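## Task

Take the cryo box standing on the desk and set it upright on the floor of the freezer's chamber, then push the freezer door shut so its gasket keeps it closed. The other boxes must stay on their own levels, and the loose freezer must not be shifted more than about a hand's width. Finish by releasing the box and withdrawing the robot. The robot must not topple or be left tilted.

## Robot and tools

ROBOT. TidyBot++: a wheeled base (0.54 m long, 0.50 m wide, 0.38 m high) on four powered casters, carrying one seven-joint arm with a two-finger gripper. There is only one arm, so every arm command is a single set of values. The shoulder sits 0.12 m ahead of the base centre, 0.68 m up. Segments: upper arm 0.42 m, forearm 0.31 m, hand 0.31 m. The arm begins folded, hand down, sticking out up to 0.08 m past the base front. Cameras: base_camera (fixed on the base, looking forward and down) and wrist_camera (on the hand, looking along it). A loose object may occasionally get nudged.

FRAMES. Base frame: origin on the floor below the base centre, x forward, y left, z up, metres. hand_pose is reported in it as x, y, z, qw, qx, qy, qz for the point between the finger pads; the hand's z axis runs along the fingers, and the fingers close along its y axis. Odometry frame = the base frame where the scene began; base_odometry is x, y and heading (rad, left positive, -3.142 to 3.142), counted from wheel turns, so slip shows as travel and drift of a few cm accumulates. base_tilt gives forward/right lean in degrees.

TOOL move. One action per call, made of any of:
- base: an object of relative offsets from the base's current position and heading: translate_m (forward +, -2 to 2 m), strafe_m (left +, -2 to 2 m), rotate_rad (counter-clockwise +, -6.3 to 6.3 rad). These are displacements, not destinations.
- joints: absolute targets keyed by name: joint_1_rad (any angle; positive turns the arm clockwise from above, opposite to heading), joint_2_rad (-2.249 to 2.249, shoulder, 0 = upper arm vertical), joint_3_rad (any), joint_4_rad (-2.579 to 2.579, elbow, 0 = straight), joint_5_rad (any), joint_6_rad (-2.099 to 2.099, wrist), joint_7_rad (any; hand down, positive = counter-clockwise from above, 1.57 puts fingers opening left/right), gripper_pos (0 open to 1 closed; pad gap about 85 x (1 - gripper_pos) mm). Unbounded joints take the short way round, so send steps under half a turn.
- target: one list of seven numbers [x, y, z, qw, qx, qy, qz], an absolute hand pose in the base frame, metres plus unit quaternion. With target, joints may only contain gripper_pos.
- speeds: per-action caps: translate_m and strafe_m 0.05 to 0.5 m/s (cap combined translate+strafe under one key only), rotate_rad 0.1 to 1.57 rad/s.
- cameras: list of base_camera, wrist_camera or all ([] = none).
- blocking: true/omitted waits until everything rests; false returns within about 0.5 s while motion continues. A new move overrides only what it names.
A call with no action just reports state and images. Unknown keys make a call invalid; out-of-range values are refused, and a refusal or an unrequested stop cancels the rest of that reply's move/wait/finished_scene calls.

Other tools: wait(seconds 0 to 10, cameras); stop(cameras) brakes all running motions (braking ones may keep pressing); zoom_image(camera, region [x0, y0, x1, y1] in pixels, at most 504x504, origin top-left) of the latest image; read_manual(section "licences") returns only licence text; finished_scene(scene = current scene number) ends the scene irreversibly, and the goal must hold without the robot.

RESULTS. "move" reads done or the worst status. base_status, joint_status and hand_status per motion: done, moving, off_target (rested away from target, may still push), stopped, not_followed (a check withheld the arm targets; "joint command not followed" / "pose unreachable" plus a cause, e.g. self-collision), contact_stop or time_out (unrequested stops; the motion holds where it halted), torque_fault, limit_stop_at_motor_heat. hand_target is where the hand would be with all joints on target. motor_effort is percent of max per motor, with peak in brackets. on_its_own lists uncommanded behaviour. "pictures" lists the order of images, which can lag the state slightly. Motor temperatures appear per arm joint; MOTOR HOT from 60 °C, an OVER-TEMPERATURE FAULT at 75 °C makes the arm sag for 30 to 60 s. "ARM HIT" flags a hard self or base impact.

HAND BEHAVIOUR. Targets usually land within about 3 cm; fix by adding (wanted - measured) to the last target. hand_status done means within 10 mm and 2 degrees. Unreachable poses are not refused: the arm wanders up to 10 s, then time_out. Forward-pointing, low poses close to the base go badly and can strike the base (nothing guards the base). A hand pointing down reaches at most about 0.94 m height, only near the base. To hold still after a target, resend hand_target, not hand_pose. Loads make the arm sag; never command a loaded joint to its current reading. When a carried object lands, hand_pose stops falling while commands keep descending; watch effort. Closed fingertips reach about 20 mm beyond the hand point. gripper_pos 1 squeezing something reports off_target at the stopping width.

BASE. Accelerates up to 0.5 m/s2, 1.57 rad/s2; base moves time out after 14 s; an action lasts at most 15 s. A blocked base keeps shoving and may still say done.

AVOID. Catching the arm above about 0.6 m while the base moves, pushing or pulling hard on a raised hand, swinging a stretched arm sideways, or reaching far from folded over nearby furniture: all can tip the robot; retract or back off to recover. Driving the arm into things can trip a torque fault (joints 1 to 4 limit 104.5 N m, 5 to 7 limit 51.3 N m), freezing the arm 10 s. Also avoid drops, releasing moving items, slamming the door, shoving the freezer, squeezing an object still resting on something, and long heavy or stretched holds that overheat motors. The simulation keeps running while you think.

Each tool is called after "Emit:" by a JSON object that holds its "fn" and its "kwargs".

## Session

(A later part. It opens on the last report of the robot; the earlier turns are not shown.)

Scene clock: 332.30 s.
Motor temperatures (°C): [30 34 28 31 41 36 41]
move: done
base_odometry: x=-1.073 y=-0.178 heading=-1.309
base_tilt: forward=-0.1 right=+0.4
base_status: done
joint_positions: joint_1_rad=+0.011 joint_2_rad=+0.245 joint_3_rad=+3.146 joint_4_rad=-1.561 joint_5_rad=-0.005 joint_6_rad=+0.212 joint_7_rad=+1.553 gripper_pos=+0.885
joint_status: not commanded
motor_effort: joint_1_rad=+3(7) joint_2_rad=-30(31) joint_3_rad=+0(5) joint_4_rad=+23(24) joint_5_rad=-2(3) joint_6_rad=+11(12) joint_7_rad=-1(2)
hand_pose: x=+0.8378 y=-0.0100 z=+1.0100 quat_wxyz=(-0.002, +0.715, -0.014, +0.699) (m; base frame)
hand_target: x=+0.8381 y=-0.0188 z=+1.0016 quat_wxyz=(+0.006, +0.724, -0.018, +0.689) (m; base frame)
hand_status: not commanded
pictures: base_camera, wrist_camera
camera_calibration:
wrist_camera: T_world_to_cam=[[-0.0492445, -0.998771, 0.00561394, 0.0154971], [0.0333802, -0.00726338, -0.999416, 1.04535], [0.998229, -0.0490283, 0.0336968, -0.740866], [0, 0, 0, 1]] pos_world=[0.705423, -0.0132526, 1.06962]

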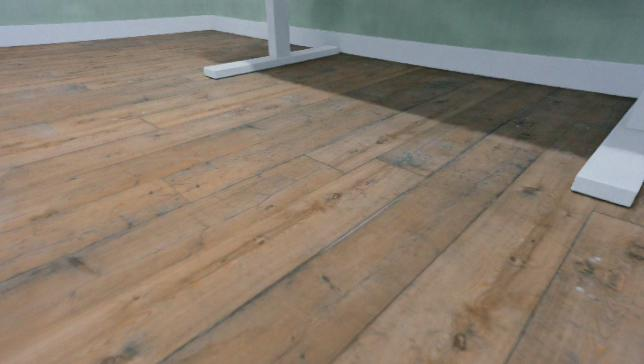

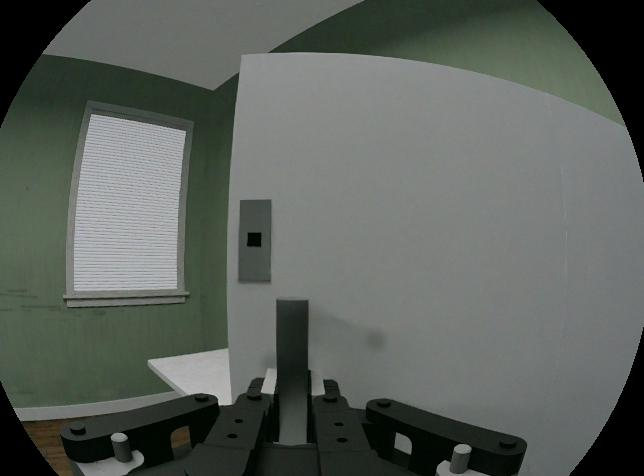

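Emit:
{"fn": "move", "kwargs": {"base": {"translate_m": -0.084, "strafe_m": -0.232, "rotate_rad": 0.25}, "speeds": {"translate_m": 0.15, "rotate_rad": 0.15}, "cameras": ["wrist_camera"]}}

Emit:
{"fn": "move", "kwargs": {"base": {"translate_m": -0.084, "strafe_m": -0.232, "rotate_rad": 0.25}, "speeds": {"translate_m": 0.15, "rotate_rad": 0.15}}}

Scene clock: 354.17 s.
Motor temperatures (°C): [30 34 28 31 41 36 41]
move: done
base_odometry: x=-1.319 y=-0.156 heading=-1.058
base_tilt: forward=-0.1 right=+0.4
base_status: done
joint_positions: joint_1_rad=+0.010 joint_2_rad=+0.244 joint_3_rad=+3.147 joint_4_rad=-1.561 joint_5_rad=-0.005 joint_6_rad=+0.212 joint_7_rad=+1.553 gripper_pos=+0.885
joint_status: not commanded
motor_effort: joint_1_rad=+3(7) joint_2_rad=-30(32) joint_3_rad=+1(6) joint_4_rad=+22(24) joint_5_rad=-2(3) joint_6_rad=+10(12) joint_7_rad=-1(2)
hand_pose: x=+0.8378 y=-0.0100 z=+1.0100 quat_wxyz=(-0.002, +0.715, -0.014, +0.699) (m; base frame)
hand_target: x=+0.8381 y=-0.0188 z=+1.0016 quat_wxyz=(+0.006, +0.724, -0.018, +0.689) (m; base frame)
hand_status: not commanded
pictures: wrist_camera
camera_calibration:
wrist_camera: T_world_to_cam=[[-0.0492635, -0.998769, 0.00573308, 0.0154369], [0.033098, -0.00736938, -0.999425, 1.04559], [0.998237, -0.0490454, 0.0334203, -0.740529], [0, 0, 0, 1]] pos_world=[0.705377, -0.0131963, 1.06965]

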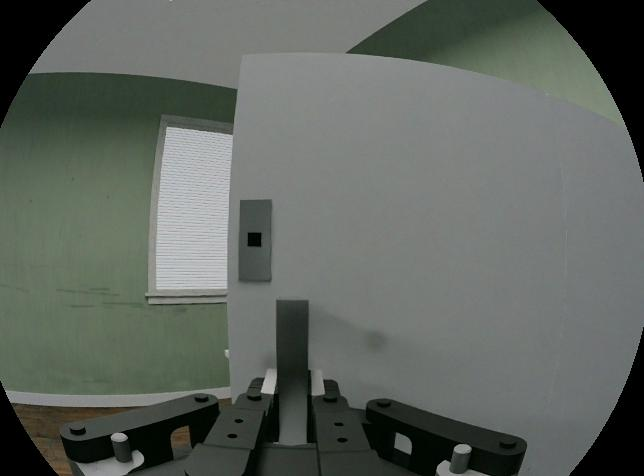

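Scene clock: 356.47 s.
Motor temperatures (°C): [30 34 28 31 41 36 41]
move: done
base_odometry: x=-1.562 y=-0.197 heading=-0.807
base_tilt: forward=-0.1 right=+0.4
base_status: done
joint_positions: joint_1_rad=+0.010 joint_2_rad=+0.244 joint_3_rad=+3.147 joint_4_rad=-1.561 joint_5_rad=-0.005 joint_6_rad=+0.211 joint_7_rad=+1.553 gripper_pos=+0.885
joint_status: not commanded
motor_effort: joint_1_rad=+3(7) joint_2_rad=-30(31) joint_3_rad=+1(6) joint_4_rad=+23(24) joint_5_rad=-2(3) joint_6_rad=+11(12) joint_7_rad=-1(2)
hand_pose: x=+0.8377 y=-0.0097 z=+1.0100 quat_wxyz=(-0.002, +0.715, -0.014, +0.699) (m; base frame)
hand_target: x=+0.8381 y=-0.0188 z=+1.0016 quat_wxyz=(+0.006, +0.724, -0.018, +0.689) (m; base frame)
hand_status: not commanded
pictures: base_camera, wrist_camera
camera_calibration:
wrist_camera: T_world_to_cam=[[-0.0489448, -0.998785, 0.00573739, 0.0154151], [0.0328511, -0.00735095, -0.999433, 1.0458], [0.998261, -0.0487286, 0.0331709, -0.740215], [0, 0, 0, 1]] pos_world=[0.705326, -0.0129856, 1.06968]

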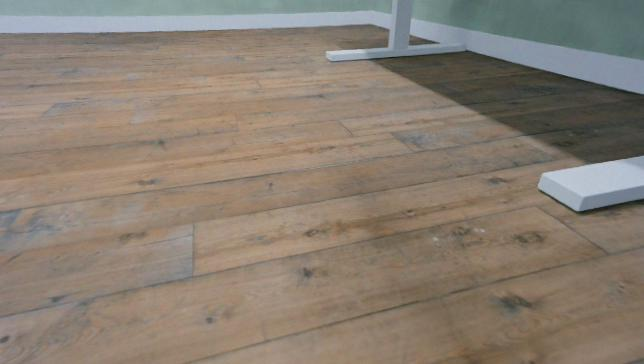

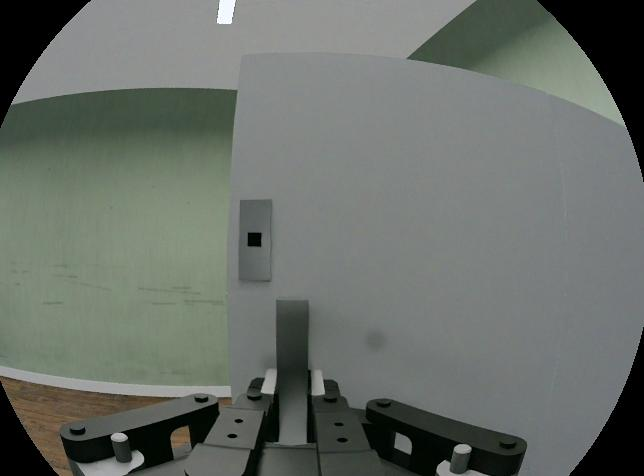

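Emit:
{"fn": "move", "kwargs": {"base": {"translate_m": -0.094, "strafe_m": -0.28, "rotate_rad": 0.3}, "speeds": {"translate_m": 0.15, "rotate_rad": 0.15}}}

Scene clock: 364.53 s.
Motor temperatures (°C): [30 35 28 31 41 36 41]
move: done
base_odometry: x=-1.829 y=-0.323 heading=-0.507
base_tilt: forward=-0.1 right=+0.4
base_status: done
joint_positions: joint_1_rad=+0.010 joint_2_rad=+0.244 joint_3_rad=+3.147 joint_4_rad=-1.561 joint_5_rad=-0.005 joint_6_rad=+0.211 joint_7_rad=+1.553 gripper_pos=+0.885
joint_status: not commanded
motor_effort: joint_1_rad=+1(7) joint_2_rad=-30(31) joint_3_rad=-1(5) joint_4_rad=+22(24) joint_5_rad=-2(3) joint_6_rad=+10(12) joint_7_rad=-1(2)
hand_pose: x=+0.8376 y=-0.0096 z=+1.0099 quat_wxyz=(-0.002, +0.715, -0.014, +0.699) (m; base frame)
hand_target: x=+0.8381 y=-0.0188 z=+1.0016 quat_wxyz=(+0.006, +0.724, -0.018, +0.689) (m; base frame)
hand_status: not commanded
pictures: base_camera, wrist_camera
camera_calibration:
wrist_camera: T_world_to_cam=[[-0.0486985, -0.998798, 0.00562925, 0.0154783], [0.0325753, -0.00722117, -0.999443, 1.04603], [0.998282, -0.048488, 0.0328878, -0.739872], [0, 0, 0, 1]] pos_world=[0.70528, -0.0128616, 1.06969]

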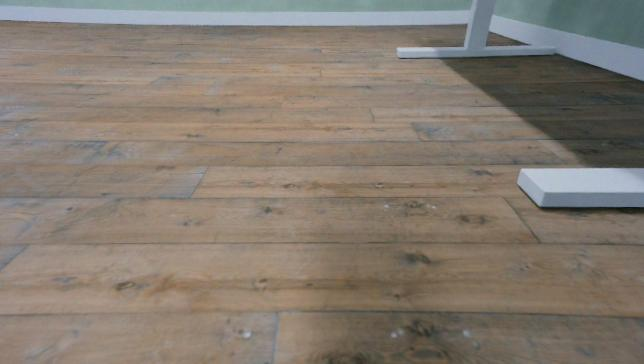

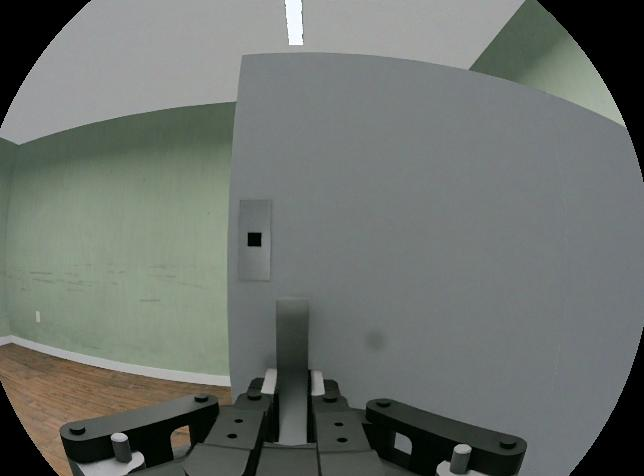

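Emit:
{"fn": "move", "kwargs": {"joints": {"gripper_pos": 0.0}, "cameras": []}}

Emit:
{"fn": "move", "kwargs": {"base": {"translate_m": -0.15}, "speeds": {"translate_m": 0.2}, "cameras": ["wrist_camera"]}}

Emit:
{"fn": "move", "kwargs": {"base": {"strafe_m": 0.5}, "cameras": ["wrist_camera"]}}

Scene clock: 389.37 s.
Motor temperatures (°C): [30 35 28 31 41 36 41]
move: done
base_odometry: x=-1.829 y=-0.323 heading=-0.507
base_tilt: forward=-0.1 right=+0.4
base_status: not commanded
joint_positions: joint_1_rad=+0.010 joint_2_rad=+0.244 joint_3_rad=+3.147 joint_4_rad=-1.561 joint_5_rad=-0.008 joint_6_rad=+0.211 joint_7_rad=+1.553 gripper_pos=+0.000
joint_status: all done
motor_effort: joint_1_rad=+0(2) joint_2_rad=-29(30) joint_3_rad=-1(1) joint_4_rad=+22(23) joint_5_rad=-1(2) joint_6_rad=+10(11) joint_7_rad=+0(1)
hand_pose: x=+0.8376 y=-0.0097 z=+1.0099 quat_wxyz=(-0.002, +0.715, -0.015, +0.699) (m; base frame)
hand_target: x=+0.8381 y=-0.0188 z=+1.0016 quat_wxyz=(+0.006, +0.724, -0.018, +0.689) (m; base frame)
hand_status: not commanded
pictures: none
No camera images: "cameras" was empty.

Scene clock: 390.83 s.
Motor temperatures (°C): [30 35 28 31 41 36 41]
move: done
base_odometry: x=-1.961 y=-0.250 heading=-0.507
base_tilt: forward=-0.1 right=+0.4
base_status: done
joint_positions: joint_1_rad=+0.010 joint_2_rad=+0.237 joint_3_rad=+3.147 joint_4_rad=-1.561 joint_5_rad=-0.008 joint_6_rad=+0.211 joint_7_rad=+1.553 gripper_pos=+0.000
joint_status: not commanded
motor_effort: joint_1_rad=+2(2) joint_2_rad=-29(33) joint_3_rad=-1(2) joint_4_rad=+21(22) joint_5_rad=-1(1) joint_6_rad=+10(10) joint_7_rad=+0(1)
hand_pose: x=+0.8352 y=-0.0097 z=+1.0152 quat_wxyz=(-0.002, +0.713, -0.015, +0.702) (m; base frame)
hand_target: x=+0.8381 y=-0.0188 z=+1.0016 quat_wxyz=(+0.006, +0.724, -0.018, +0.689) (m; base frame)
hand_status: not commanded
pictures: wrist_camera
camera_calibration:
wrist_camera: T_world_to_cam=[[-0.04929, -0.998779, 0.00320845, 0.0181209], [0.0399763, -0.0051826, -0.999187, 1.04497], [0.997984, -0.0491217, 0.0401829, -0.744779], [0, 0, 0, 1]] pos_world=[0.702396, -0.0130704, 1.07399]

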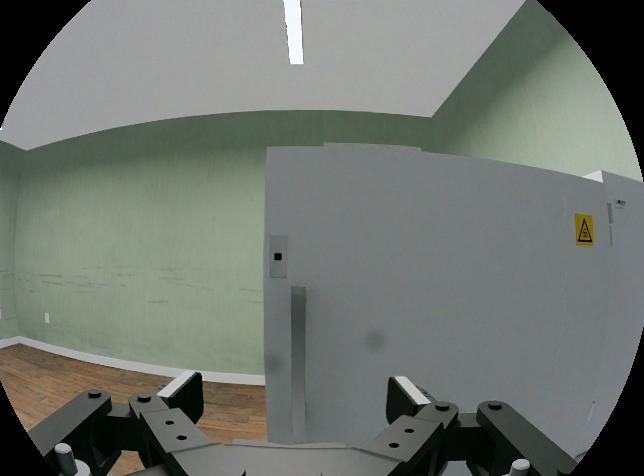

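Scene clock: 393.10 s.
Motor temperatures (°C): [30 35 28 31 41 36 41]
move: done
base_odometry: x=-1.718 y=+0.187 heading=-0.506
base_tilt: forward=-0.1 right=+0.4
base_status: done
joint_positions: joint_1_rad=+0.010 joint_2_rad=+0.237 joint_3_rad=+3.147 joint_4_rad=-1.561 joint_5_rad=-0.008 joint_6_rad=+0.211 joint_7_rad=+1.553 gripper_pos=+0.000
joint_status: not commanded
motor_effort: joint_1_rad=+1(4) joint_2_rad=-29(30) joint_3_rad=-1(3) joint_4_rad=+21(22) joint_5_rad=-1(1) joint_6_rad=+9(10) joint_7_rad=+0(1)
hand_pose: x=+0.8352 y=-0.0097 z=+1.0152 quat_wxyz=(-0.002, +0.713, -0.015, +0.702) (m; base frame)
hand_target: x=+0.8381 y=-0.0188 z=+1.0016 quat_wxyz=(+0.006, +0.724, -0.018, +0.689) (m; base frame)
hand_status: not commanded
pictures: wrist_camera
camera_calibration:
wrist_camera: T_world_to_cam=[[-0.04929, -0.998779, 0.00320845, 0.0181209], [0.0399763, -0.0051826, -0.999187, 1.04497], [0.997984, -0.0491217, 0.0401829, -0.744779], [0, 0, 0, 1]] pos_world=[0.702396, -0.0130704, 1.07399]

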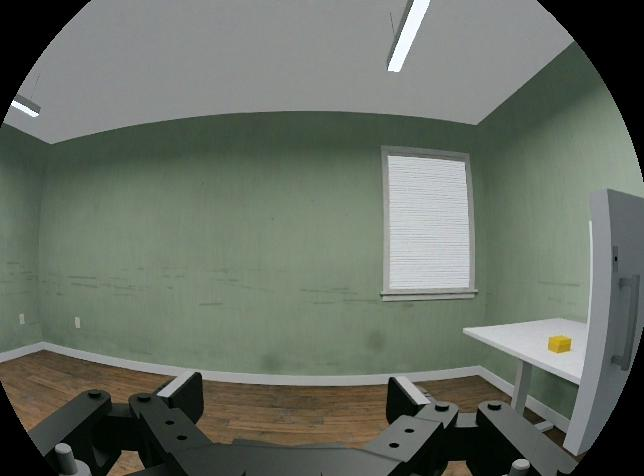

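Emit:
{"fn": "move", "kwargs": {"base": {"translate_m": 1.3, "strafe_m": 0.3}, "cameras": []}}

Emit:
{"fn": "move", "kwargs": {"base": {"rotate_rad": -1.62}}}

Scene clock: 402.17 s.
Motor temperatures (°C): [30 35 28 31 41 36 41]
move: done
base_odometry: x=-0.435 y=-0.181 heading=-0.506
base_tilt: forward=-0.1 right=+0.4
base_status: done
joint_positions: joint_1_rad=+0.010 joint_2_rad=+0.239 joint_3_rad=+3.147 joint_4_rad=-1.561 joint_5_rad=-0.008 joint_6_rad=+0.211 joint_7_rad=+1.553 gripper_pos=+0.000
joint_status: not commanded
motor_effort: joint_1_rad=+1(3) joint_2_rad=-29(32) joint_3_rad=+0(2) joint_4_rad=+22(23) joint_5_rad=-1(1) joint_6_rad=+10(11) joint_7_rad=+1(1)
hand_pose: x=+0.8361 y=-0.0097 z=+1.0133 quat_wxyz=(-0.002, +0.713, -0.015, +0.701) (m; base frame)
hand_target: x=+0.8381 y=-0.0188 z=+1.0016 quat_wxyz=(+0.006, +0.724, -0.018, +0.689) (m; base frame)
hand_status: not commanded
pictures: none
No camera images: "cameras" was empty.

Scene clock: 404.70 s.
Motor temperatures (°C): [30 35 28 31 41 36 41]
move: done
base_odometry: x=-0.436 y=-0.181 heading=-2.125
base_tilt: forward=-0.1 right=+0.4
base_status: done
joint_positions: joint_1_rad=+0.025 joint_2_rad=+0.245 joint_3_rad=+3.151 joint_4_rad=-1.561 joint_5_rad=-0.008 joint_6_rad=+0.211 joint_7_rad=+1.553 gripper_pos=+0.000
joint_status: not commanded
motor_effort: joint_1_rad=+1(5) joint_2_rad=-30(33) joint_3_rad=-1(5) joint_4_rad=+21(22) joint_5_rad=-1(2) joint_6_rad=+10(10) joint_7_rad=+0(1)
hand_pose: x=+0.8375 y=-0.0231 z=+1.0095 quat_wxyz=(+0.005, +0.715, -0.021, +0.699) (m; base frame)
hand_target: x=+0.8381 y=-0.0188 z=+1.0016 quat_wxyz=(+0.006, +0.724, -0.018, +0.689) (m; base frame)
hand_status: not commanded
pictures: base_camera, wrist_camera
camera_calibration:
wrist_camera: T_world_to_cam=[[-0.0682791, -0.997656, 0.00443032, 0.0195493], [0.0319194, -0.00662291, -0.999469, 1.04611], [0.997156, -0.0681014, 0.0322968, -0.739346], [0, 0, 0, 1]] pos_world=[0.705186, -0.0239187, 1.06935]

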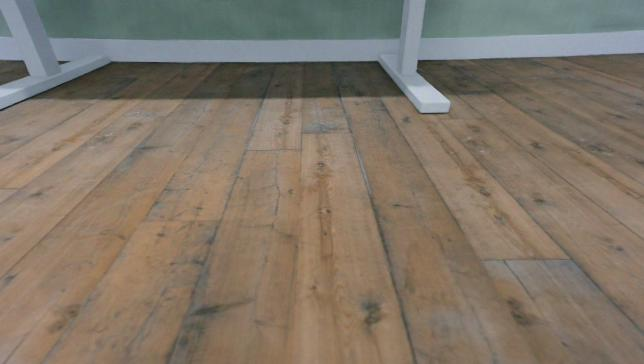

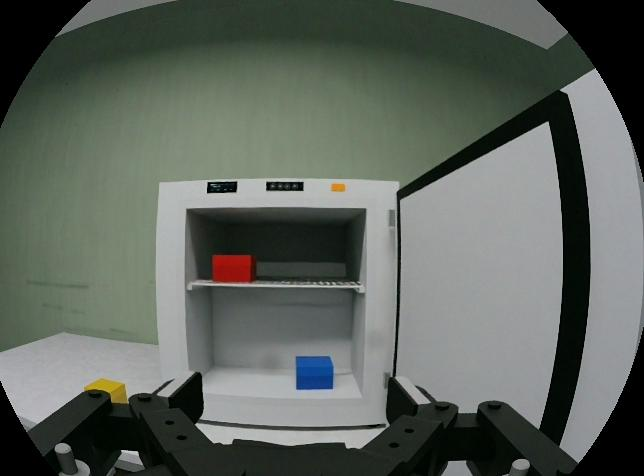

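Emit:
{"fn": "zoom_image", "kwargs": {"camera": "wrist_camera", "region": [40, 330, 200, 440]}}

Emit:
{"fn": "zoom_image", "kwargs": {"camera": "wrist_camera", "region": [170, 190, 420, 440]}}

Scaled by 3.150.

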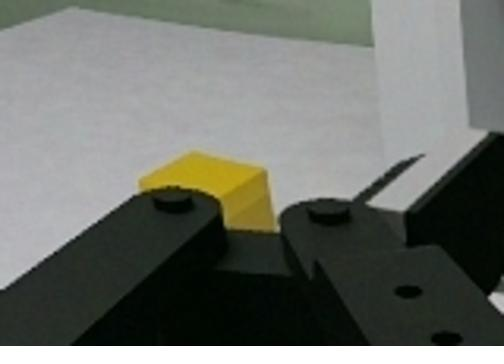

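Scaled by 2.016.

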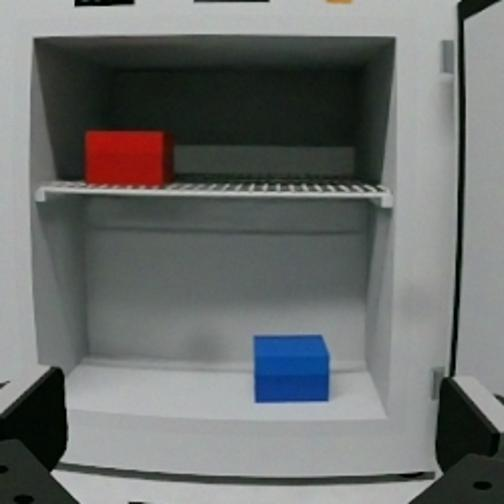

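Emit:
{"fn": "move", "kwargs": {"base": {"translate_m": 0.215, "strafe_m": 0.425}, "joints": {"joint_1_rad": 0.0, "joint_2_rad": 0.337, "joint_3_rad": 3.142, "joint_4_rad": -1.3845, "joint_5_rad": -0.03, "joint_6_rad": -0.32, "joint_7_rad": 1.587}}}

Scene clock: 502.97 s.
Motor temperatures (°C): [30 35 28 31 41 36 41]
move: done
base_odometry: x=-0.187 y=-0.587 heading=-2.125
base_tilt: forward=-0.1 right=+0.4
base_status: done
joint_positions: joint_1_rad=+0.001 joint_2_rad=+0.323 joint_3_rad=+3.151 joint_4_rad=-1.402 joint_5_rad=-0.008 joint_6_rad=-0.272 joint_7_rad=+1.553 gripper_pos=+0.000
joint_status: all done
motor_effort: joint_1_rad=+0(5) joint_2_rad=-33(35) joint_3_rad=-1(4) joint_4_rad=+21(22) joint_5_rad=-1(2) joint_6_rad=+8(11) joint_7_rad=+0(1)
hand_pose: x=+0.8466 y=-0.0042 z=+0.9038 quat_wxyz=(-0.004, +0.841, -0.013, +0.542) (m; base frame)
hand_target: x=+0.8464 y=+0.0040 z=+0.8906 quat_wxyz=(-0.007, +0.852, -0.003, +0.523) (m; base frame)
hand_status: not commanded
pictures: base_camera, wrist_camera
camera_calibration:
wrist_camera: T_world_to_cam=[[-0.0363249, -0.999199, 0.0167967, 0.00133421], [-0.362052, -0.00250764, -0.932155, 1.21302], [0.93145, -0.0399417, -0.361671, -0.33189], [0, 0, 0, 1]] pos_world=[0.748362, -0.00888128, 1.01066]

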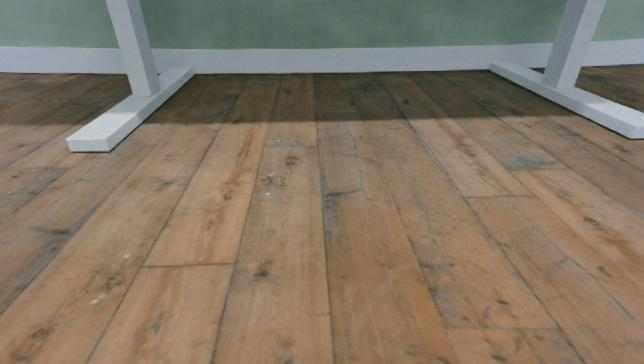

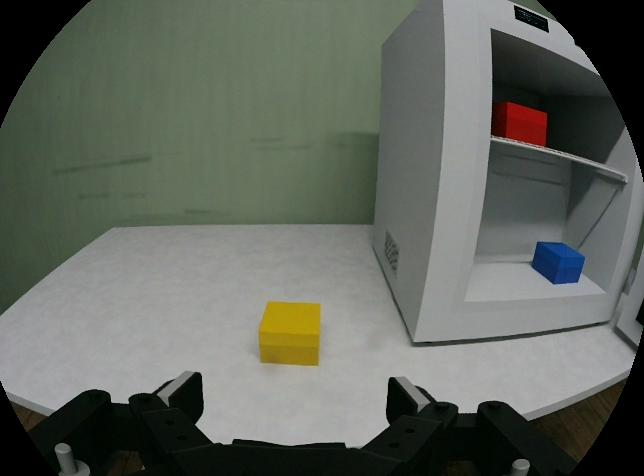

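Emit:
{"fn": "zoom_image", "kwargs": {"camera": "wrist_camera", "region": [230, 280, 350, 380]}}

Scaled by 4.200.

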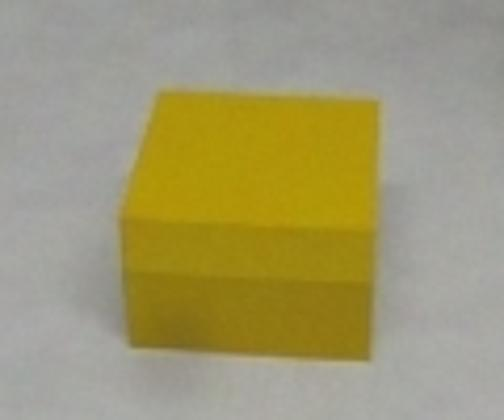

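Emit:
{"fn": "move", "kwargs": {"base": {"rotate_rad": -0.065, "strafe_m": 0.082}, "joints": {"joint_1_rad": 0.0, "joint_2_rad": 0.421, "joint_3_rad": 3.133, "joint_4_rad": -1.595, "joint_5_rad": -0.03, "joint_6_rad": -0.035, "joint_7_rad": 1.587}, "cameras": ["wrist_camera"]}}

Emit:
{"fn": "zoom_image", "kwargs": {"camera": "wrist_camera", "region": [150, 260, 430, 476]}}

Scene clock: 569.73 s.
Motor temperatures (°C): [30 35 28 31 41 36 41]
move: done
base_odometry: x=-0.118 y=-0.630 heading=-2.191
base_tilt: forward=-0.1 right=+0.4
base_status: done
joint_positions: joint_1_rad=-0.004 joint_2_rad=+0.414 joint_3_rad=+3.141 joint_4_rad=-1.583 joint_5_rad=-0.008 joint_6_rad=-0.086 joint_7_rad=+1.553 gripper_pos=+0.000
joint_status: all done
motor_effort: joint_1_rad=+1(6) joint_2_rad=-34(37) joint_3_rad=-1(7) joint_4_rad=+20(22) joint_5_rad=-1(2) joint_6_rad=+8(10) joint_7_rad=+0(1)
hand_pose: x=+0.8458 y=+0.0050 z=+0.7845 quat_wxyz=(-0.008, +0.863, -0.009, +0.505) (m; base frame)
hand_target: x=+0.8506 y=+0.0071 z=+0.7867 quat_wxyz=(-0.008, +0.855, -0.003, +0.519) (m; base frame)
hand_status: not commanded
pictures: wrist_camera
camera_calibration:
wrist_camera: T_world_to_cam=[[-0.0222727, -0.999618, 0.0163836, 0.000898646], [-0.440619, -0.00489537, -0.897681, 1.14092], [0.897418, -0.0272127, -0.440341, -0.283421], [0, 0, 0, 1]] pos_world=[0.757076, -0.0012291, 0.899364]

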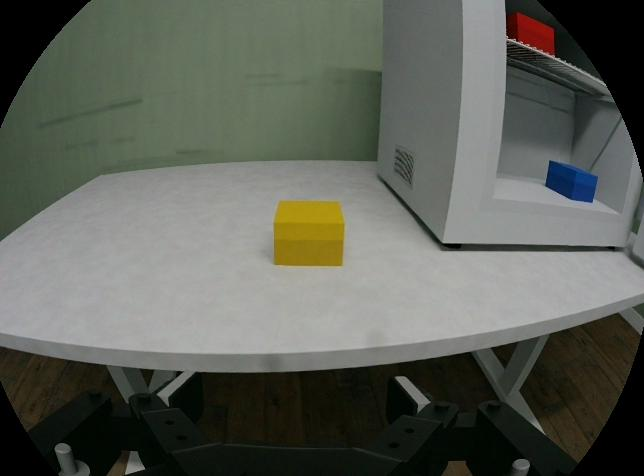

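Scaled by 1.800.

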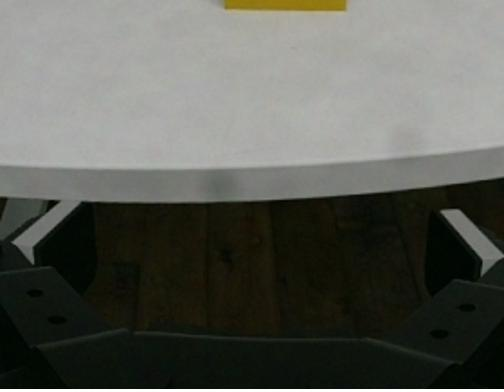

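Emit:
{"fn": "move", "kwargs": {"base": {"translate_m": 0.15, "strafe_m": -0.007}, "joints": {"joint_2_rad": 0.437}, "speeds": {"translate_m": 0.2}, "cameras": ["wrist_camera"]}}

Emit:
{"fn": "zoom_image", "kwargs": {"camera": "wrist_camera", "region": [150, 200, 450, 476]}}

Scene clock: 606.60 s.
Motor temperatures (°C): [30 36 28 31 41 36 41]
move: done
base_odometry: x=-0.210 y=-0.749 heading=-2.191
base_tilt: forward=-0.1 right=+0.4
base_status: done
joint_positions: joint_1_rad=-0.004 joint_2_rad=+0.426 joint_3_rad=+3.141 joint_4_rad=-1.584 joint_5_rad=-0.008 joint_6_rad=-0.081 joint_7_rad=+1.553 gripper_pos=+0.000
joint_status: all done
motor_effort: joint_1_rad=+1(3) joint_2_rad=-34(36) joint_3_rad=-1(2) joint_4_rad=+20(21) joint_5_rad=-1(1) joint_6_rad=+9(10) joint_7_rad=+0(1)
hand_pose: x=+0.8476 y=+0.0049 z=+0.7769 quat_wxyz=(-0.008, +0.865, -0.009, +0.502) (m; base frame)
hand_target: x=+0.8522 y=+0.0071 z=+0.7750 quat_wxyz=(-0.008, +0.859, -0.003, +0.512) (m; base frame)
hand_status: not commanded
pictures: wrist_camera
camera_calibration:
wrist_camera: T_world_to_cam=[[-0.0222449, -0.999615, 0.0165935, 0.000831499], [-0.447258, -0.00489373, -0.894392, 1.13797], [0.894128, -0.0273172, -0.446977, -0.280497], [0, 0, 0, 1]] pos_world=[0.759787, -0.00126227, 0.892406]

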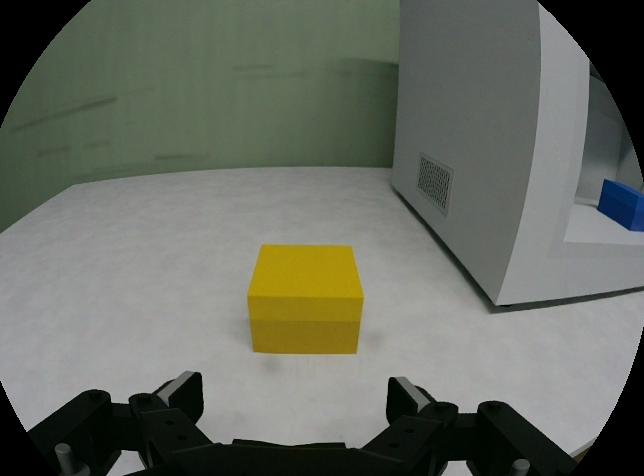

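Scaled by 1.680.

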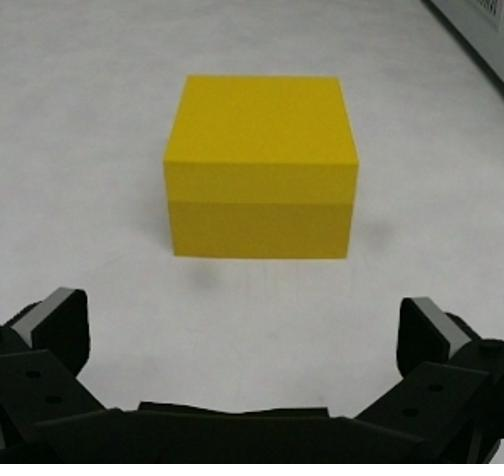

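Emit:
{"fn": "move", "kwargs": {"base": {"translate_m": 0.1, "strafe_m": -0.004}, "speeds": {"translate_m": 0.1}, "cameras": ["wrist_camera"]}}

Emit:
{"fn": "zoom_image", "kwargs": {"camera": "wrist_camera", "region": [150, 200, 450, 476]}}

Scene clock: 635.83 s.
Motor temperatures (°C): [30 36 28 31 41 36 41]
move: done
base_odometry: x=-0.272 y=-0.828 heading=-2.191
base_tilt: forward=-0.1 right=+0.4
base_status: done
joint_positions: joint_1_rad=-0.004 joint_2_rad=+0.428 joint_3_rad=+3.141 joint_4_rad=-1.584 joint_5_rad=-0.008 joint_6_rad=-0.080 joint_7_rad=+1.553 gripper_pos=+0.000
joint_status: not commanded
motor_effort: joint_1_rad=+1(3) joint_2_rad=-35(36) joint_3_rad=-1(2) joint_4_rad=+19(21) joint_5_rad=-1(1) joint_6_rad=+9(10) joint_7_rad=+1(1)
hand_pose: x=+0.8479 y=+0.0049 z=+0.7758 quat_wxyz=(-0.008, +0.865, -0.009, +0.501) (m; base frame)
hand_target: x=+0.8522 y=+0.0071 z=+0.7750 quat_wxyz=(-0.008, +0.859, -0.003, +0.512) (m; base frame)
hand_status: not commanded
pictures: wrist_camera
camera_calibration:
wrist_camera: T_world_to_cam=[[-0.0222358, -0.999615, 0.0166218, 0.000823947], [-0.448121, -0.00489678, -0.893959, 1.13749], [0.893696, -0.0273264, -0.44784, -0.280163], [0, 0, 0, 1]] pos_world=[0.760131, -0.0012622, 0.891386]

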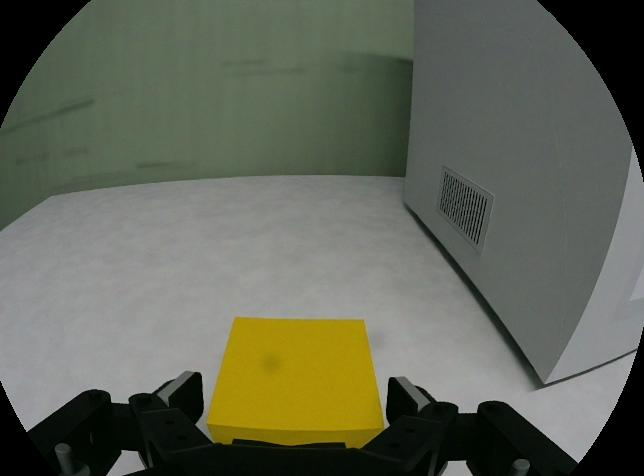

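Scaled by 1.680.

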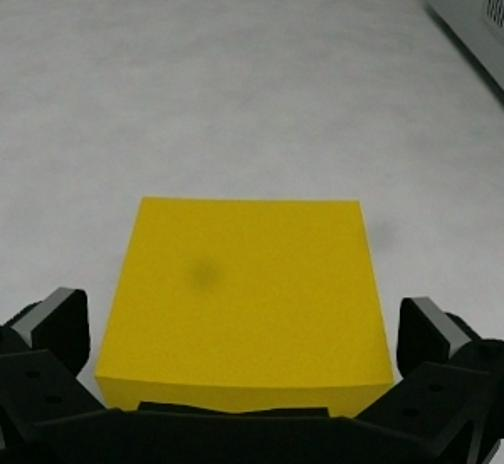

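Emit:
{"fn": "move", "kwargs": {"joints": {"gripper_pos": 0.45}, "cameras": ["wrist_camera"]}}

Scene clock: 646.73 s.
Motor temperatures (°C): [30 36 28 31 41 36 41]
move: off_target
base_odometry: x=-0.272 y=-0.828 heading=-2.191
base_tilt: forward=-0.1 right=+0.4
base_status: not commanded
joint_positions: joint_1_rad=-0.004 joint_2_rad=+0.427 joint_3_rad=+3.141 joint_4_rad=-1.584 joint_5_rad=-0.008 joint_6_rad=-0.078 joint_7_rad=+1.553 gripper_pos=+0.194
joint_status: gripper_pos off_target (ended at +0.194, target +0.450)
motor_effort: joint_1_rad=+1(2) joint_2_rad=-33(36) joint_3_rad=-1(2) joint_4_rad=+19(21) joint_5_rad=-1(1) joint_6_rad=+9(10) joint_7_rad=+1(1)
hand_pose: x=+0.8481 y=+0.0049 z=+0.7768 quat_wxyz=(-0.008, +0.865, -0.009, +0.502) (m; base frame)
hand_target: x=+0.8522 y=+0.0071 z=+0.7750 quat_wxyz=(-0.008, +0.859, -0.003, +0.512) (m; base frame)
hand_status: not commanded
pictures: wrist_camera
camera_calibration:
wrist_camera: T_world_to_cam=[[-0.0222917, -0.999614, 0.0165601, 0.000904193], [-0.445853, -0.0048859, -0.895093, 1.13741], [0.894829, -0.0273365, -0.445572, -0.282639], [0, 0, 0, 1]] pos_world=[0.76005, -0.00126528, 0.892134]

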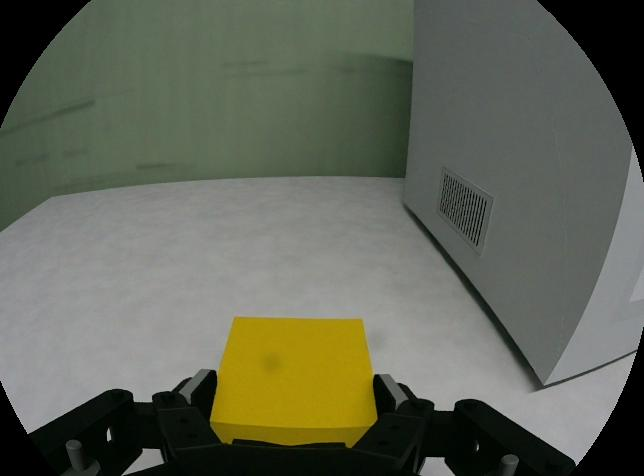

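Emit:
{"fn": "move", "kwargs": {"joints": {"joint_2_rad": 0.371, "joint_4_rad": -1.331, "joint_6_rad": -0.43}, "cameras": ["wrist_camera"]}}

Emit:
{"fn": "move", "kwargs": {"base": {"translate_m": -0.32}, "speeds": {"translate_m": 0.3}, "cameras": []}}

Emit:
{"fn": "move", "kwargs": {"base": {"strafe_m": -0.35, "rotate_rad": 0.058}, "speeds": {"strafe_m": 0.3}, "cameras": ["wrist_camera"]}}

Scene clock: 674.30 s.
Motor temperatures (°C): [30 36 28 31 41 37 41]
move: done
base_odometry: x=-0.272 y=-0.828 heading=-2.191
base_tilt: forward=-0.1 right=+0.4
base_status: not commanded
joint_positions: joint_1_rad=-0.004 joint_2_rad=+0.367 joint_3_rad=+3.141 joint_4_rad=-1.349 joint_5_rad=-0.008 joint_6_rad=-0.387 joint_7_rad=+1.553 gripper_pos=+0.194
joint_status: all done
motor_effort: joint_1_rad=+1(2) joint_2_rad=-34(38) joint_3_rad=-1(2) joint_4_rad=+22(23) joint_5_rad=-1(1) joint_6_rad=+9(10) joint_7_rad=+0(1)
hand_pose: x=+0.8493 y=+0.0056 z=+0.8708 quat_wxyz=(-0.009, +0.868, -0.008, +0.496) (m; base frame)
hand_target: x=+0.8466 y=+0.0105 z=+0.8673 quat_wxyz=(-0.011, +0.875, +0.001, +0.484) (m; base frame)
hand_status: not commanded
pictures: wrist_camera
camera_calibration:
wrist_camera: T_world_to_cam=[[-0.019787, -0.999672, 0.0162867, -0.00180351], [-0.458829, -0.00539376, -0.888508, 1.22741], [0.888304, -0.0250537, -0.458572, -0.224964], [0, 0, 0, 1]] pos_world=[0.762971, -0.000818753, 0.987429]

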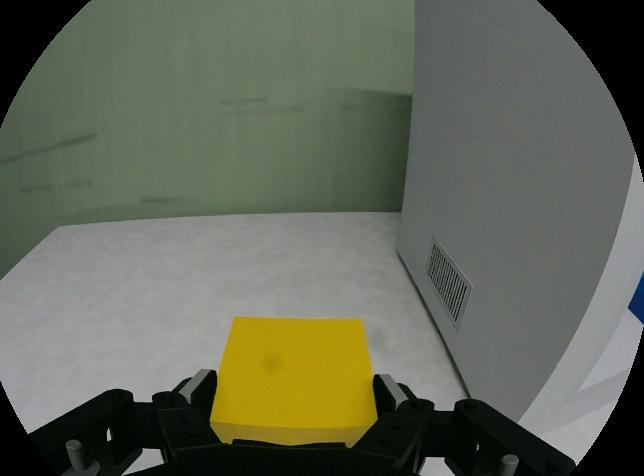

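Scene clock: 676.27 s.
Motor temperatures (°C): [30 36 28 31 41 36 41]
move: done
base_odometry: x=-0.086 y=-0.567 heading=-2.191
base_tilt: forward=-0.1 right=+0.4
base_status: done
joint_positions: joint_1_rad=-0.004 joint_2_rad=+0.366 joint_3_rad=+3.141 joint_4_rad=-1.349 joint_5_rad=-0.008 joint_6_rad=-0.393 joint_7_rad=+1.553 gripper_pos=+0.194
joint_status: not commanded
motor_effort: joint_1_rad=+1(4) joint_2_rad=-34(38) joint_3_rad=-1(2) joint_4_rad=+22(23) joint_5_rad=-1(1) joint_6_rad=+9(10) joint_7_rad=+0(1)
hand_pose: x=+0.8481 y=+0.0053 z=+0.8707 quat_wxyz=(-0.009, +0.869, -0.008, +0.494) (m; base frame)
hand_target: x=+0.8466 y=+0.0105 z=+0.8673 quat_wxyz=(-0.011, +0.875, +0.001, +0.484) (m; base frame)
hand_status: not commanded
pictures: none
No camera images: "cameras" was empty.

Scene clock: 678.30 s.
Motor temperatures (°C): [30 36 28 31 41 36 41]
move: done
base_odometry: x=-0.371 y=-0.364 heading=-2.133
base_tilt: forward=-0.1 right=+0.4
base_status: done
joint_positions: joint_1_rad=+0.002 joint_2_rad=+0.366 joint_3_rad=+3.132 joint_4_rad=-1.349 joint_5_rad=-0.008 joint_6_rad=-0.393 joint_7_rad=+1.553 gripper_pos=+0.194
joint_status: not commanded
motor_effort: joint_1_rad=+1(7) joint_2_rad=-35(36) joint_3_rad=-1(3) joint_4_rad=+22(23) joint_5_rad=-1(2) joint_6_rad=+10(10) joint_7_rad=+0(1)
hand_pose: x=+0.8479 y=+0.0066 z=+0.8706 quat_wxyz=(-0.011, +0.869, -0.008, +0.494) (m; base frame)
hand_target: x=+0.8466 y=+0.0105 z=+0.8673 quat_wxyz=(-0.011, +0.875, +0.001, +0.484) (m; base frame)
hand_status: not commanded
pictures: wrist_camera
camera_calibration:
wrist_camera: T_world_to_cam=[[-0.0175155, -0.999759, 0.0132541, -0.000124958], [-0.462588, -0.00364904, -0.886566, 1.2281], [0.8864, -0.0216598, -0.462412, -0.218898], [0, 0, 0, 1]] pos_world=[0.762134, -0.000384813, 0.987574]

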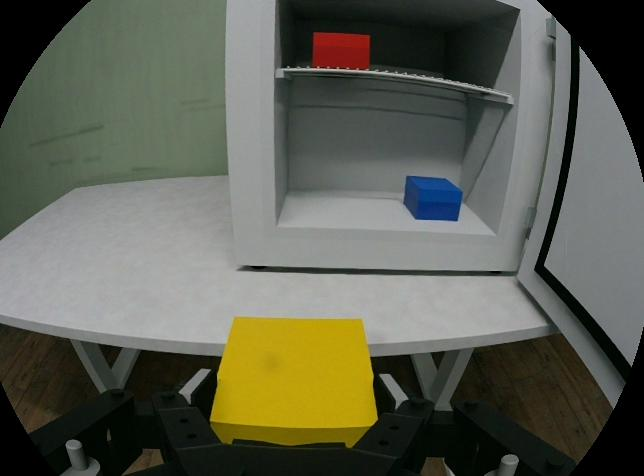

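Emit:
{"fn": "zoom_image", "kwargs": {"camera": "wrist_camera", "region": [260, 130, 520, 290]}}

Scaled by 1.938.

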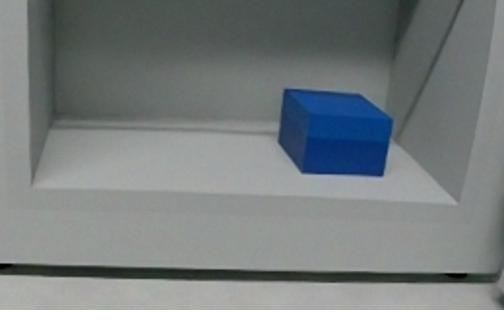

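Emit:
{"fn": "move", "kwargs": {"base": {"strafe_m": -0.068, "translate_m": 0.22}, "speeds": {"translate_m": 0.25}, "cameras": ["wrist_camera"]}}

Emit:
{"fn": "zoom_image", "kwargs": {"camera": "wrist_camera", "region": [150, 130, 560, 450]}}

Scene clock: 740.53 s.
Motor temperatures (°C): [30 36 28 31 41 36 41]
move: done
base_odometry: x=-0.546 y=-0.513 heading=-2.133
base_tilt: forward=-0.1 right=+0.4
base_status: done
joint_positions: joint_1_rad=+0.002 joint_2_rad=+0.370 joint_3_rad=+3.132 joint_4_rad=-1.349 joint_5_rad=-0.008 joint_6_rad=-0.394 joint_7_rad=+1.553 gripper_pos=+0.194
joint_status: not commanded
motor_effort: joint_1_rad=+1(2) joint_2_rad=-35(38) joint_3_rad=-1(2) joint_4_rad=+22(23) joint_5_rad=-1(1) joint_6_rad=+10(11) joint_7_rad=+0(1)
hand_pose: x=+0.8487 y=+0.0066 z=+0.8672 quat_wxyz=(-0.010, +0.871, -0.008, +0.492) (m; base frame)
hand_target: x=+0.8466 y=+0.0105 z=+0.8673 quat_wxyz=(-0.011, +0.875, +0.001, +0.484) (m; base frame)
hand_status: not commanded
pictures: wrist_camera
camera_calibration:
wrist_camera: T_world_to_cam=[[-0.0174373, -0.999759, 0.0133398, -0.000206779], [-0.467195, -0.00364865, -0.884147, 1.22724], [0.883982, -0.0216494, -0.467019, -0.215115], [0, 0, 0, 1]] pos_world=[0.763516, -0.000386086, 0.984601]

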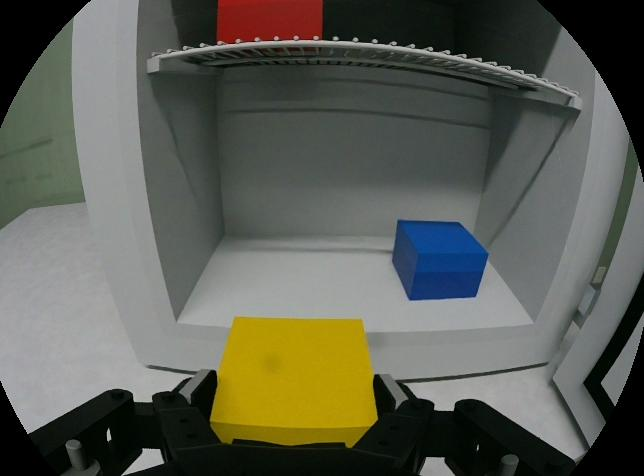

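Scaled by 1.229.

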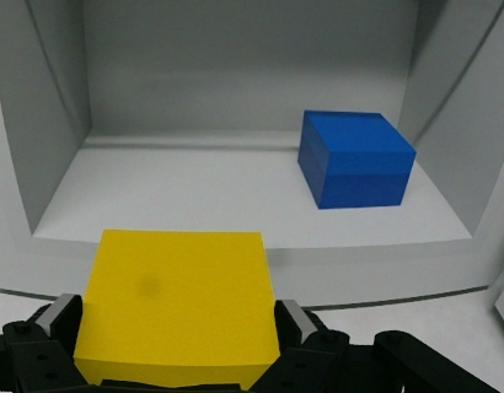

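Emit:
{"fn": "move", "kwargs": {"base": {"translate_m": 0.18, "strafe_m": 0.003}, "speeds": {"translate_m": 0.15}, "cameras": ["wrist_camera"]}}

Emit:
{"fn": "zoom_image", "kwargs": {"camera": "wrist_camera", "region": [100, 150, 600, 476]}}

Scene clock: 784.07 s.
Motor temperatures (°C): [30 36 28 31 41 36 41]
move: done
base_odometry: x=-0.639 y=-0.667 heading=-2.133
base_tilt: forward=-0.1 right=+0.4
base_status: done
joint_positions: joint_1_rad=+0.002 joint_2_rad=+0.370 joint_3_rad=+3.132 joint_4_rad=-1.348 joint_5_rad=-0.008 joint_6_rad=-0.395 joint_7_rad=+1.553 gripper_pos=+0.194
joint_status: not commanded
motor_effort: joint_1_rad=+1(2) joint_2_rad=-35(38) joint_3_rad=-1(2) joint_4_rad=+22(23) joint_5_rad=-1(1) joint_6_rad=+10(11) joint_7_rad=+0(1)
hand_pose: x=+0.8487 y=+0.0066 z=+0.8670 quat_wxyz=(-0.010, +0.871, -0.008, +0.492) (m; base frame)
hand_target: x=+0.8466 y=+0.0105 z=+0.8673 quat_wxyz=(-0.011, +0.875, +0.001, +0.484) (m; base frame)
hand_status: not commanded
pictures: wrist_camera
camera_calibration:
wrist_camera: T_world_to_cam=[[-0.0174225, -0.999759, 0.0133527, -0.000227672], [-0.467735, -0.00365365, -0.883861, 1.22729], [0.883697, -0.0216446, -0.467559, -0.21445], [0, 0, 0, 1]] pos_world=[0.76355, -0.00038522, 0.984486]

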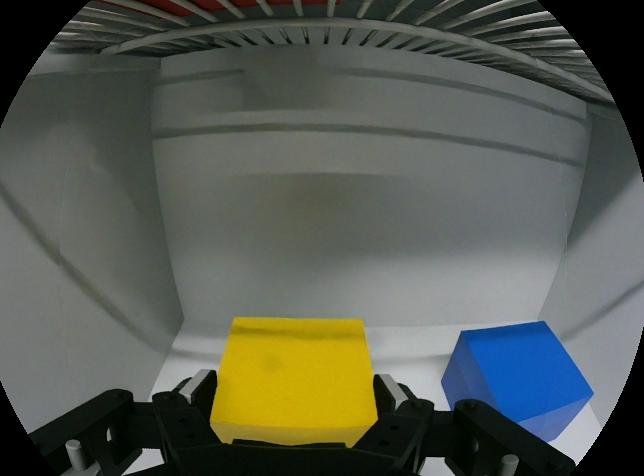

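Scaled by 1.008.

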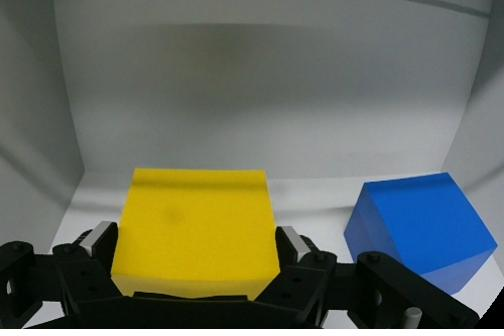

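Emit:
{"fn": "move", "kwargs": {"joints": {"joint_2_rad": 0.385, "joint_6_rad": -0.416}, "cameras": []}}

Emit:
{"fn": "move", "kwargs": {"joints": {"joint_2_rad": 0.394, "joint_6_rad": -0.407}, "cameras": ["wrist_camera"]}}

Scene clock: 791.63 s.
Motor temperatures (°C): [30 36 28 31 41 36 41]
move: done
base_odometry: x=-0.639 y=-0.667 heading=-2.133
base_tilt: forward=-0.1 right=+0.4
base_status: not commanded
joint_positions: joint_1_rad=+0.002 joint_2_rad=+0.376 joint_3_rad=+3.132 joint_4_rad=-1.348 joint_5_rad=-0.008 joint_6_rad=-0.395 joint_7_rad=+1.553 gripper_pos=+0.194
joint_status: all done
motor_effort: joint_1_rad=+1(2) joint_2_rad=-35(37) joint_3_rad=-1(2) joint_4_rad=+22(23) joint_5_rad=-1(1) joint_6_rad=+10(10) joint_7_rad=+0(1)
hand_pose: x=+0.8496 y=+0.0066 z=+0.8632 quat_wxyz=(-0.010, +0.872, -0.008, +0.489) (m; base frame)
hand_target: x=+0.8515 y=+0.0104 z=+0.8607 quat_wxyz=(-0.011, +0.875, +0.001, +0.484) (m; base frame)
hand_status: not commanded
pictures: none
No camera images: "cameras" was empty.

Scene clock: 792.17 s.
Motor temperatures (°C): [30 36 28 31 41 36 41]
move: done
base_odometry: x=-0.639 y=-0.667 heading=-2.133
base_tilt: forward=-0.1 right=+0.4
base_status: not commanded
joint_positions: joint_1_rad=+0.002 joint_2_rad=+0.381 joint_3_rad=+3.132 joint_4_rad=-1.348 joint_5_rad=-0.008 joint_6_rad=-0.395 joint_7_rad=+1.553 gripper_pos=+0.194
joint_status: all done
motor_effort: joint_1_rad=+1(2) joint_2_rad=-35(36) joint_3_rad=-1(2) joint_4_rad=+21(22) joint_5_rad=-1(1) joint_6_rad=+9(10) joint_7_rad=+0(1)
hand_pose: x=+0.8506 y=+0.0066 z=+0.8592 quat_wxyz=(-0.010, +0.873, -0.008, +0.487) (m; base frame)
hand_target: x=+0.8546 y=+0.0103 z=+0.8565 quat_wxyz=(-0.011, +0.875, +0.001, +0.484) (m; base frame)
hand_status: not commanded
pictures: wrist_camera
camera_calibration:
wrist_camera: T_world_to_cam=[[-0.0172797, -0.999759, 0.0135175, -0.000356732], [-0.477112, -0.00363622, -0.878835, 1.22498], [0.878673, -0.0216354, -0.476934, -0.207472], [0, 0, 0, 1]] pos_world=[0.766745, -0.00039109, 0.977607]

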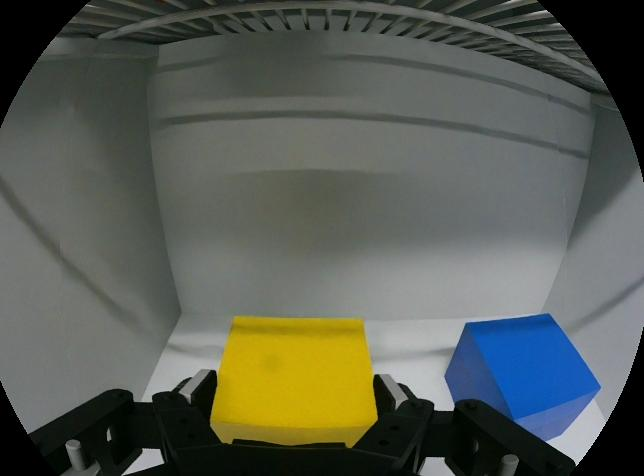

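Emit:
{"fn": "move", "kwargs": {"joints": {"joint_2_rad": 0.4, "joint_6_rad": -0.315}, "cameras": []}}

Emit:
{"fn": "move", "kwargs": {"joints": {"joint_2_rad": 0.408}, "cameras": ["wrist_camera"]}}

Scene clock: 802.97 s.
Motor temperatures (°C): [30 36 28 31 41 36 41]
move: done
base_odometry: x=-0.639 y=-0.667 heading=-2.133
base_tilt: forward=-0.1 right=+0.4
base_status: not commanded
joint_positions: joint_1_rad=+0.002 joint_2_rad=+0.387 joint_3_rad=+3.132 joint_4_rad=-1.348 joint_5_rad=-0.008 joint_6_rad=-0.329 joint_7_rad=+1.553 gripper_pos=+0.194
joint_status: all done
motor_effort: joint_1_rad=+1(2) joint_2_rad=-35(36) joint_3_rad=-1(1) joint_4_rad=+22(23) joint_5_rad=-1(1) joint_6_rad=+10(11) joint_7_rad=+1(1)
hand_pose: x=+0.8622 y=+0.0065 z=+0.8726 quat_wxyz=(-0.011, +0.858, -0.008, +0.513) (m; base frame)
hand_target: x=+0.8699 y=+0.0095 z=+0.8769 quat_wxyz=(-0.011, +0.854, +0.000, +0.521) (m; base frame)
hand_status: not commanded
pictures: none
No camera images: "cameras" was empty.

Scene clock: 803.50 s.
Motor temperatures (°C): [30 36 28 31 41 36 41]
move: done
base_odometry: x=-0.639 y=-0.667 heading=-2.133
base_tilt: forward=-0.1 right=+0.4
base_status: not commanded
joint_positions: joint_1_rad=+0.002 joint_2_rad=+0.394 joint_3_rad=+3.132 joint_4_rad=-1.348 joint_5_rad=-0.008 joint_6_rad=-0.329 joint_7_rad=+1.553 gripper_pos=+0.194
joint_status: all done
motor_effort: joint_1_rad=+1(2) joint_2_rad=-36(36) joint_3_rad=-1(1) joint_4_rad=+22(23) joint_5_rad=-1(1) joint_6_rad=+10(10) joint_7_rad=+0(1)
hand_pose: x=+0.8635 y=+0.0065 z=+0.8674 quat_wxyz=(-0.011, +0.860, -0.008, +0.510) (m; base frame)
hand_target: x=+0.8714 y=+0.0095 z=+0.8709 quat_wxyz=(-0.011, +0.856, +0.000, +0.517) (m; base frame)
hand_status: not commanded
pictures: wrist_camera
camera_calibration:
wrist_camera: T_world_to_cam=[[-0.018694, -0.999751, 0.0121679, 0.00200296], [-0.429752, -0.00295388, -0.902942, 1.21833], [0.902753, -0.0221088, -0.42959, -0.27674], [0, 0, 0, 1]] pos_world=[0.773444, -0.000517132, 0.981172]

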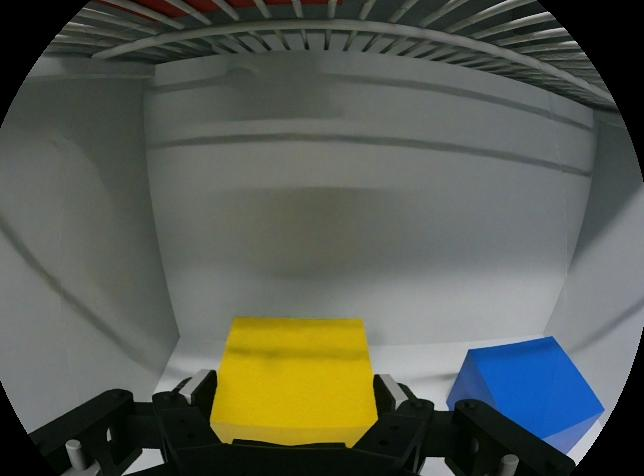

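Emit:
{"fn": "move", "kwargs": {"joints": {"joint_2_rad": 0.422}, "cameras": []}}

Emit:
{"fn": "move", "kwargs": {"joints": {"joint_2_rad": 0.430}, "cameras": ["wrist_camera"]}}

Scene clock: 811.47 s.
Motor temperatures (°C): [29 36 28 31 41 36 41]
move: done
base_odometry: x=-0.639 y=-0.667 heading=-2.133
base_tilt: forward=-0.1 right=+0.4
base_status: not commanded
joint_positions: joint_1_rad=+0.002 joint_2_rad=+0.409 joint_3_rad=+3.132 joint_4_rad=-1.347 joint_5_rad=-0.008 joint_6_rad=-0.329 joint_7_rad=+1.553 gripper_pos=+0.194
joint_status: all done
motor_effort: joint_1_rad=+0(2) joint_2_rad=-35(37) joint_3_rad=-1(2) joint_4_rad=+21(23) joint_5_rad=-1(1) joint_6_rad=+9(10) joint_7_rad=-1(1)
hand_pose: x=+0.8662 y=+0.0065 z=+0.8572 quat_wxyz=(-0.011, +0.864, -0.008, +0.504) (m; base frame)
hand_target: x=+0.8740 y=+0.0095 z=+0.8603 quat_wxyz=(-0.011, +0.859, +0.000, +0.511) (m; base frame)
hand_status: not commanded
pictures: none
No camera images: "cameras" was empty.

Scene clock: 811.93 s.
Motor temperatures (°C): [29 36 28 31 41 36 41]
move: done
base_odometry: x=-0.639 y=-0.667 heading=-2.133
base_tilt: forward=-0.1 right=+0.4
base_status: not commanded
joint_positions: joint_1_rad=+0.002 joint_2_rad=+0.409 joint_3_rad=+3.132 joint_4_rad=-1.347 joint_5_rad=-0.008 joint_6_rad=-0.329 joint_7_rad=+1.553 gripper_pos=+0.194
joint_status: all done
motor_effort: joint_1_rad=+2(2) joint_2_rad=-35(35) joint_3_rad=-1(2) joint_4_rad=+21(21) joint_5_rad=-1(1) joint_6_rad=+9(10) joint_7_rad=+0(1)
hand_pose: x=+0.8664 y=+0.0065 z=+0.8571 quat_wxyz=(-0.011, +0.863, -0.008, +0.504) (m; base frame)
hand_target: x=+0.8754 y=+0.0095 z=+0.8543 quat_wxyz=(-0.011, +0.861, +0.000, +0.508) (m; base frame)
hand_status: not commanded
pictures: wrist_camera
camera_calibration:
wrist_camera: T_world_to_cam=[[-0.0185332, -0.999752, 0.012383, 0.00185362], [-0.441892, -0.00291938, -0.897063, 1.21579], [0.896877, -0.0220975, -0.441729, -0.26832], [0, 0, 0, 1]] pos_world=[0.777934, -0.000526666, 0.972096]

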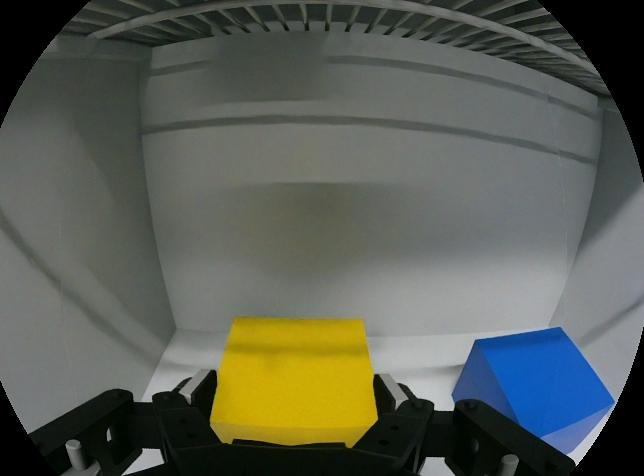

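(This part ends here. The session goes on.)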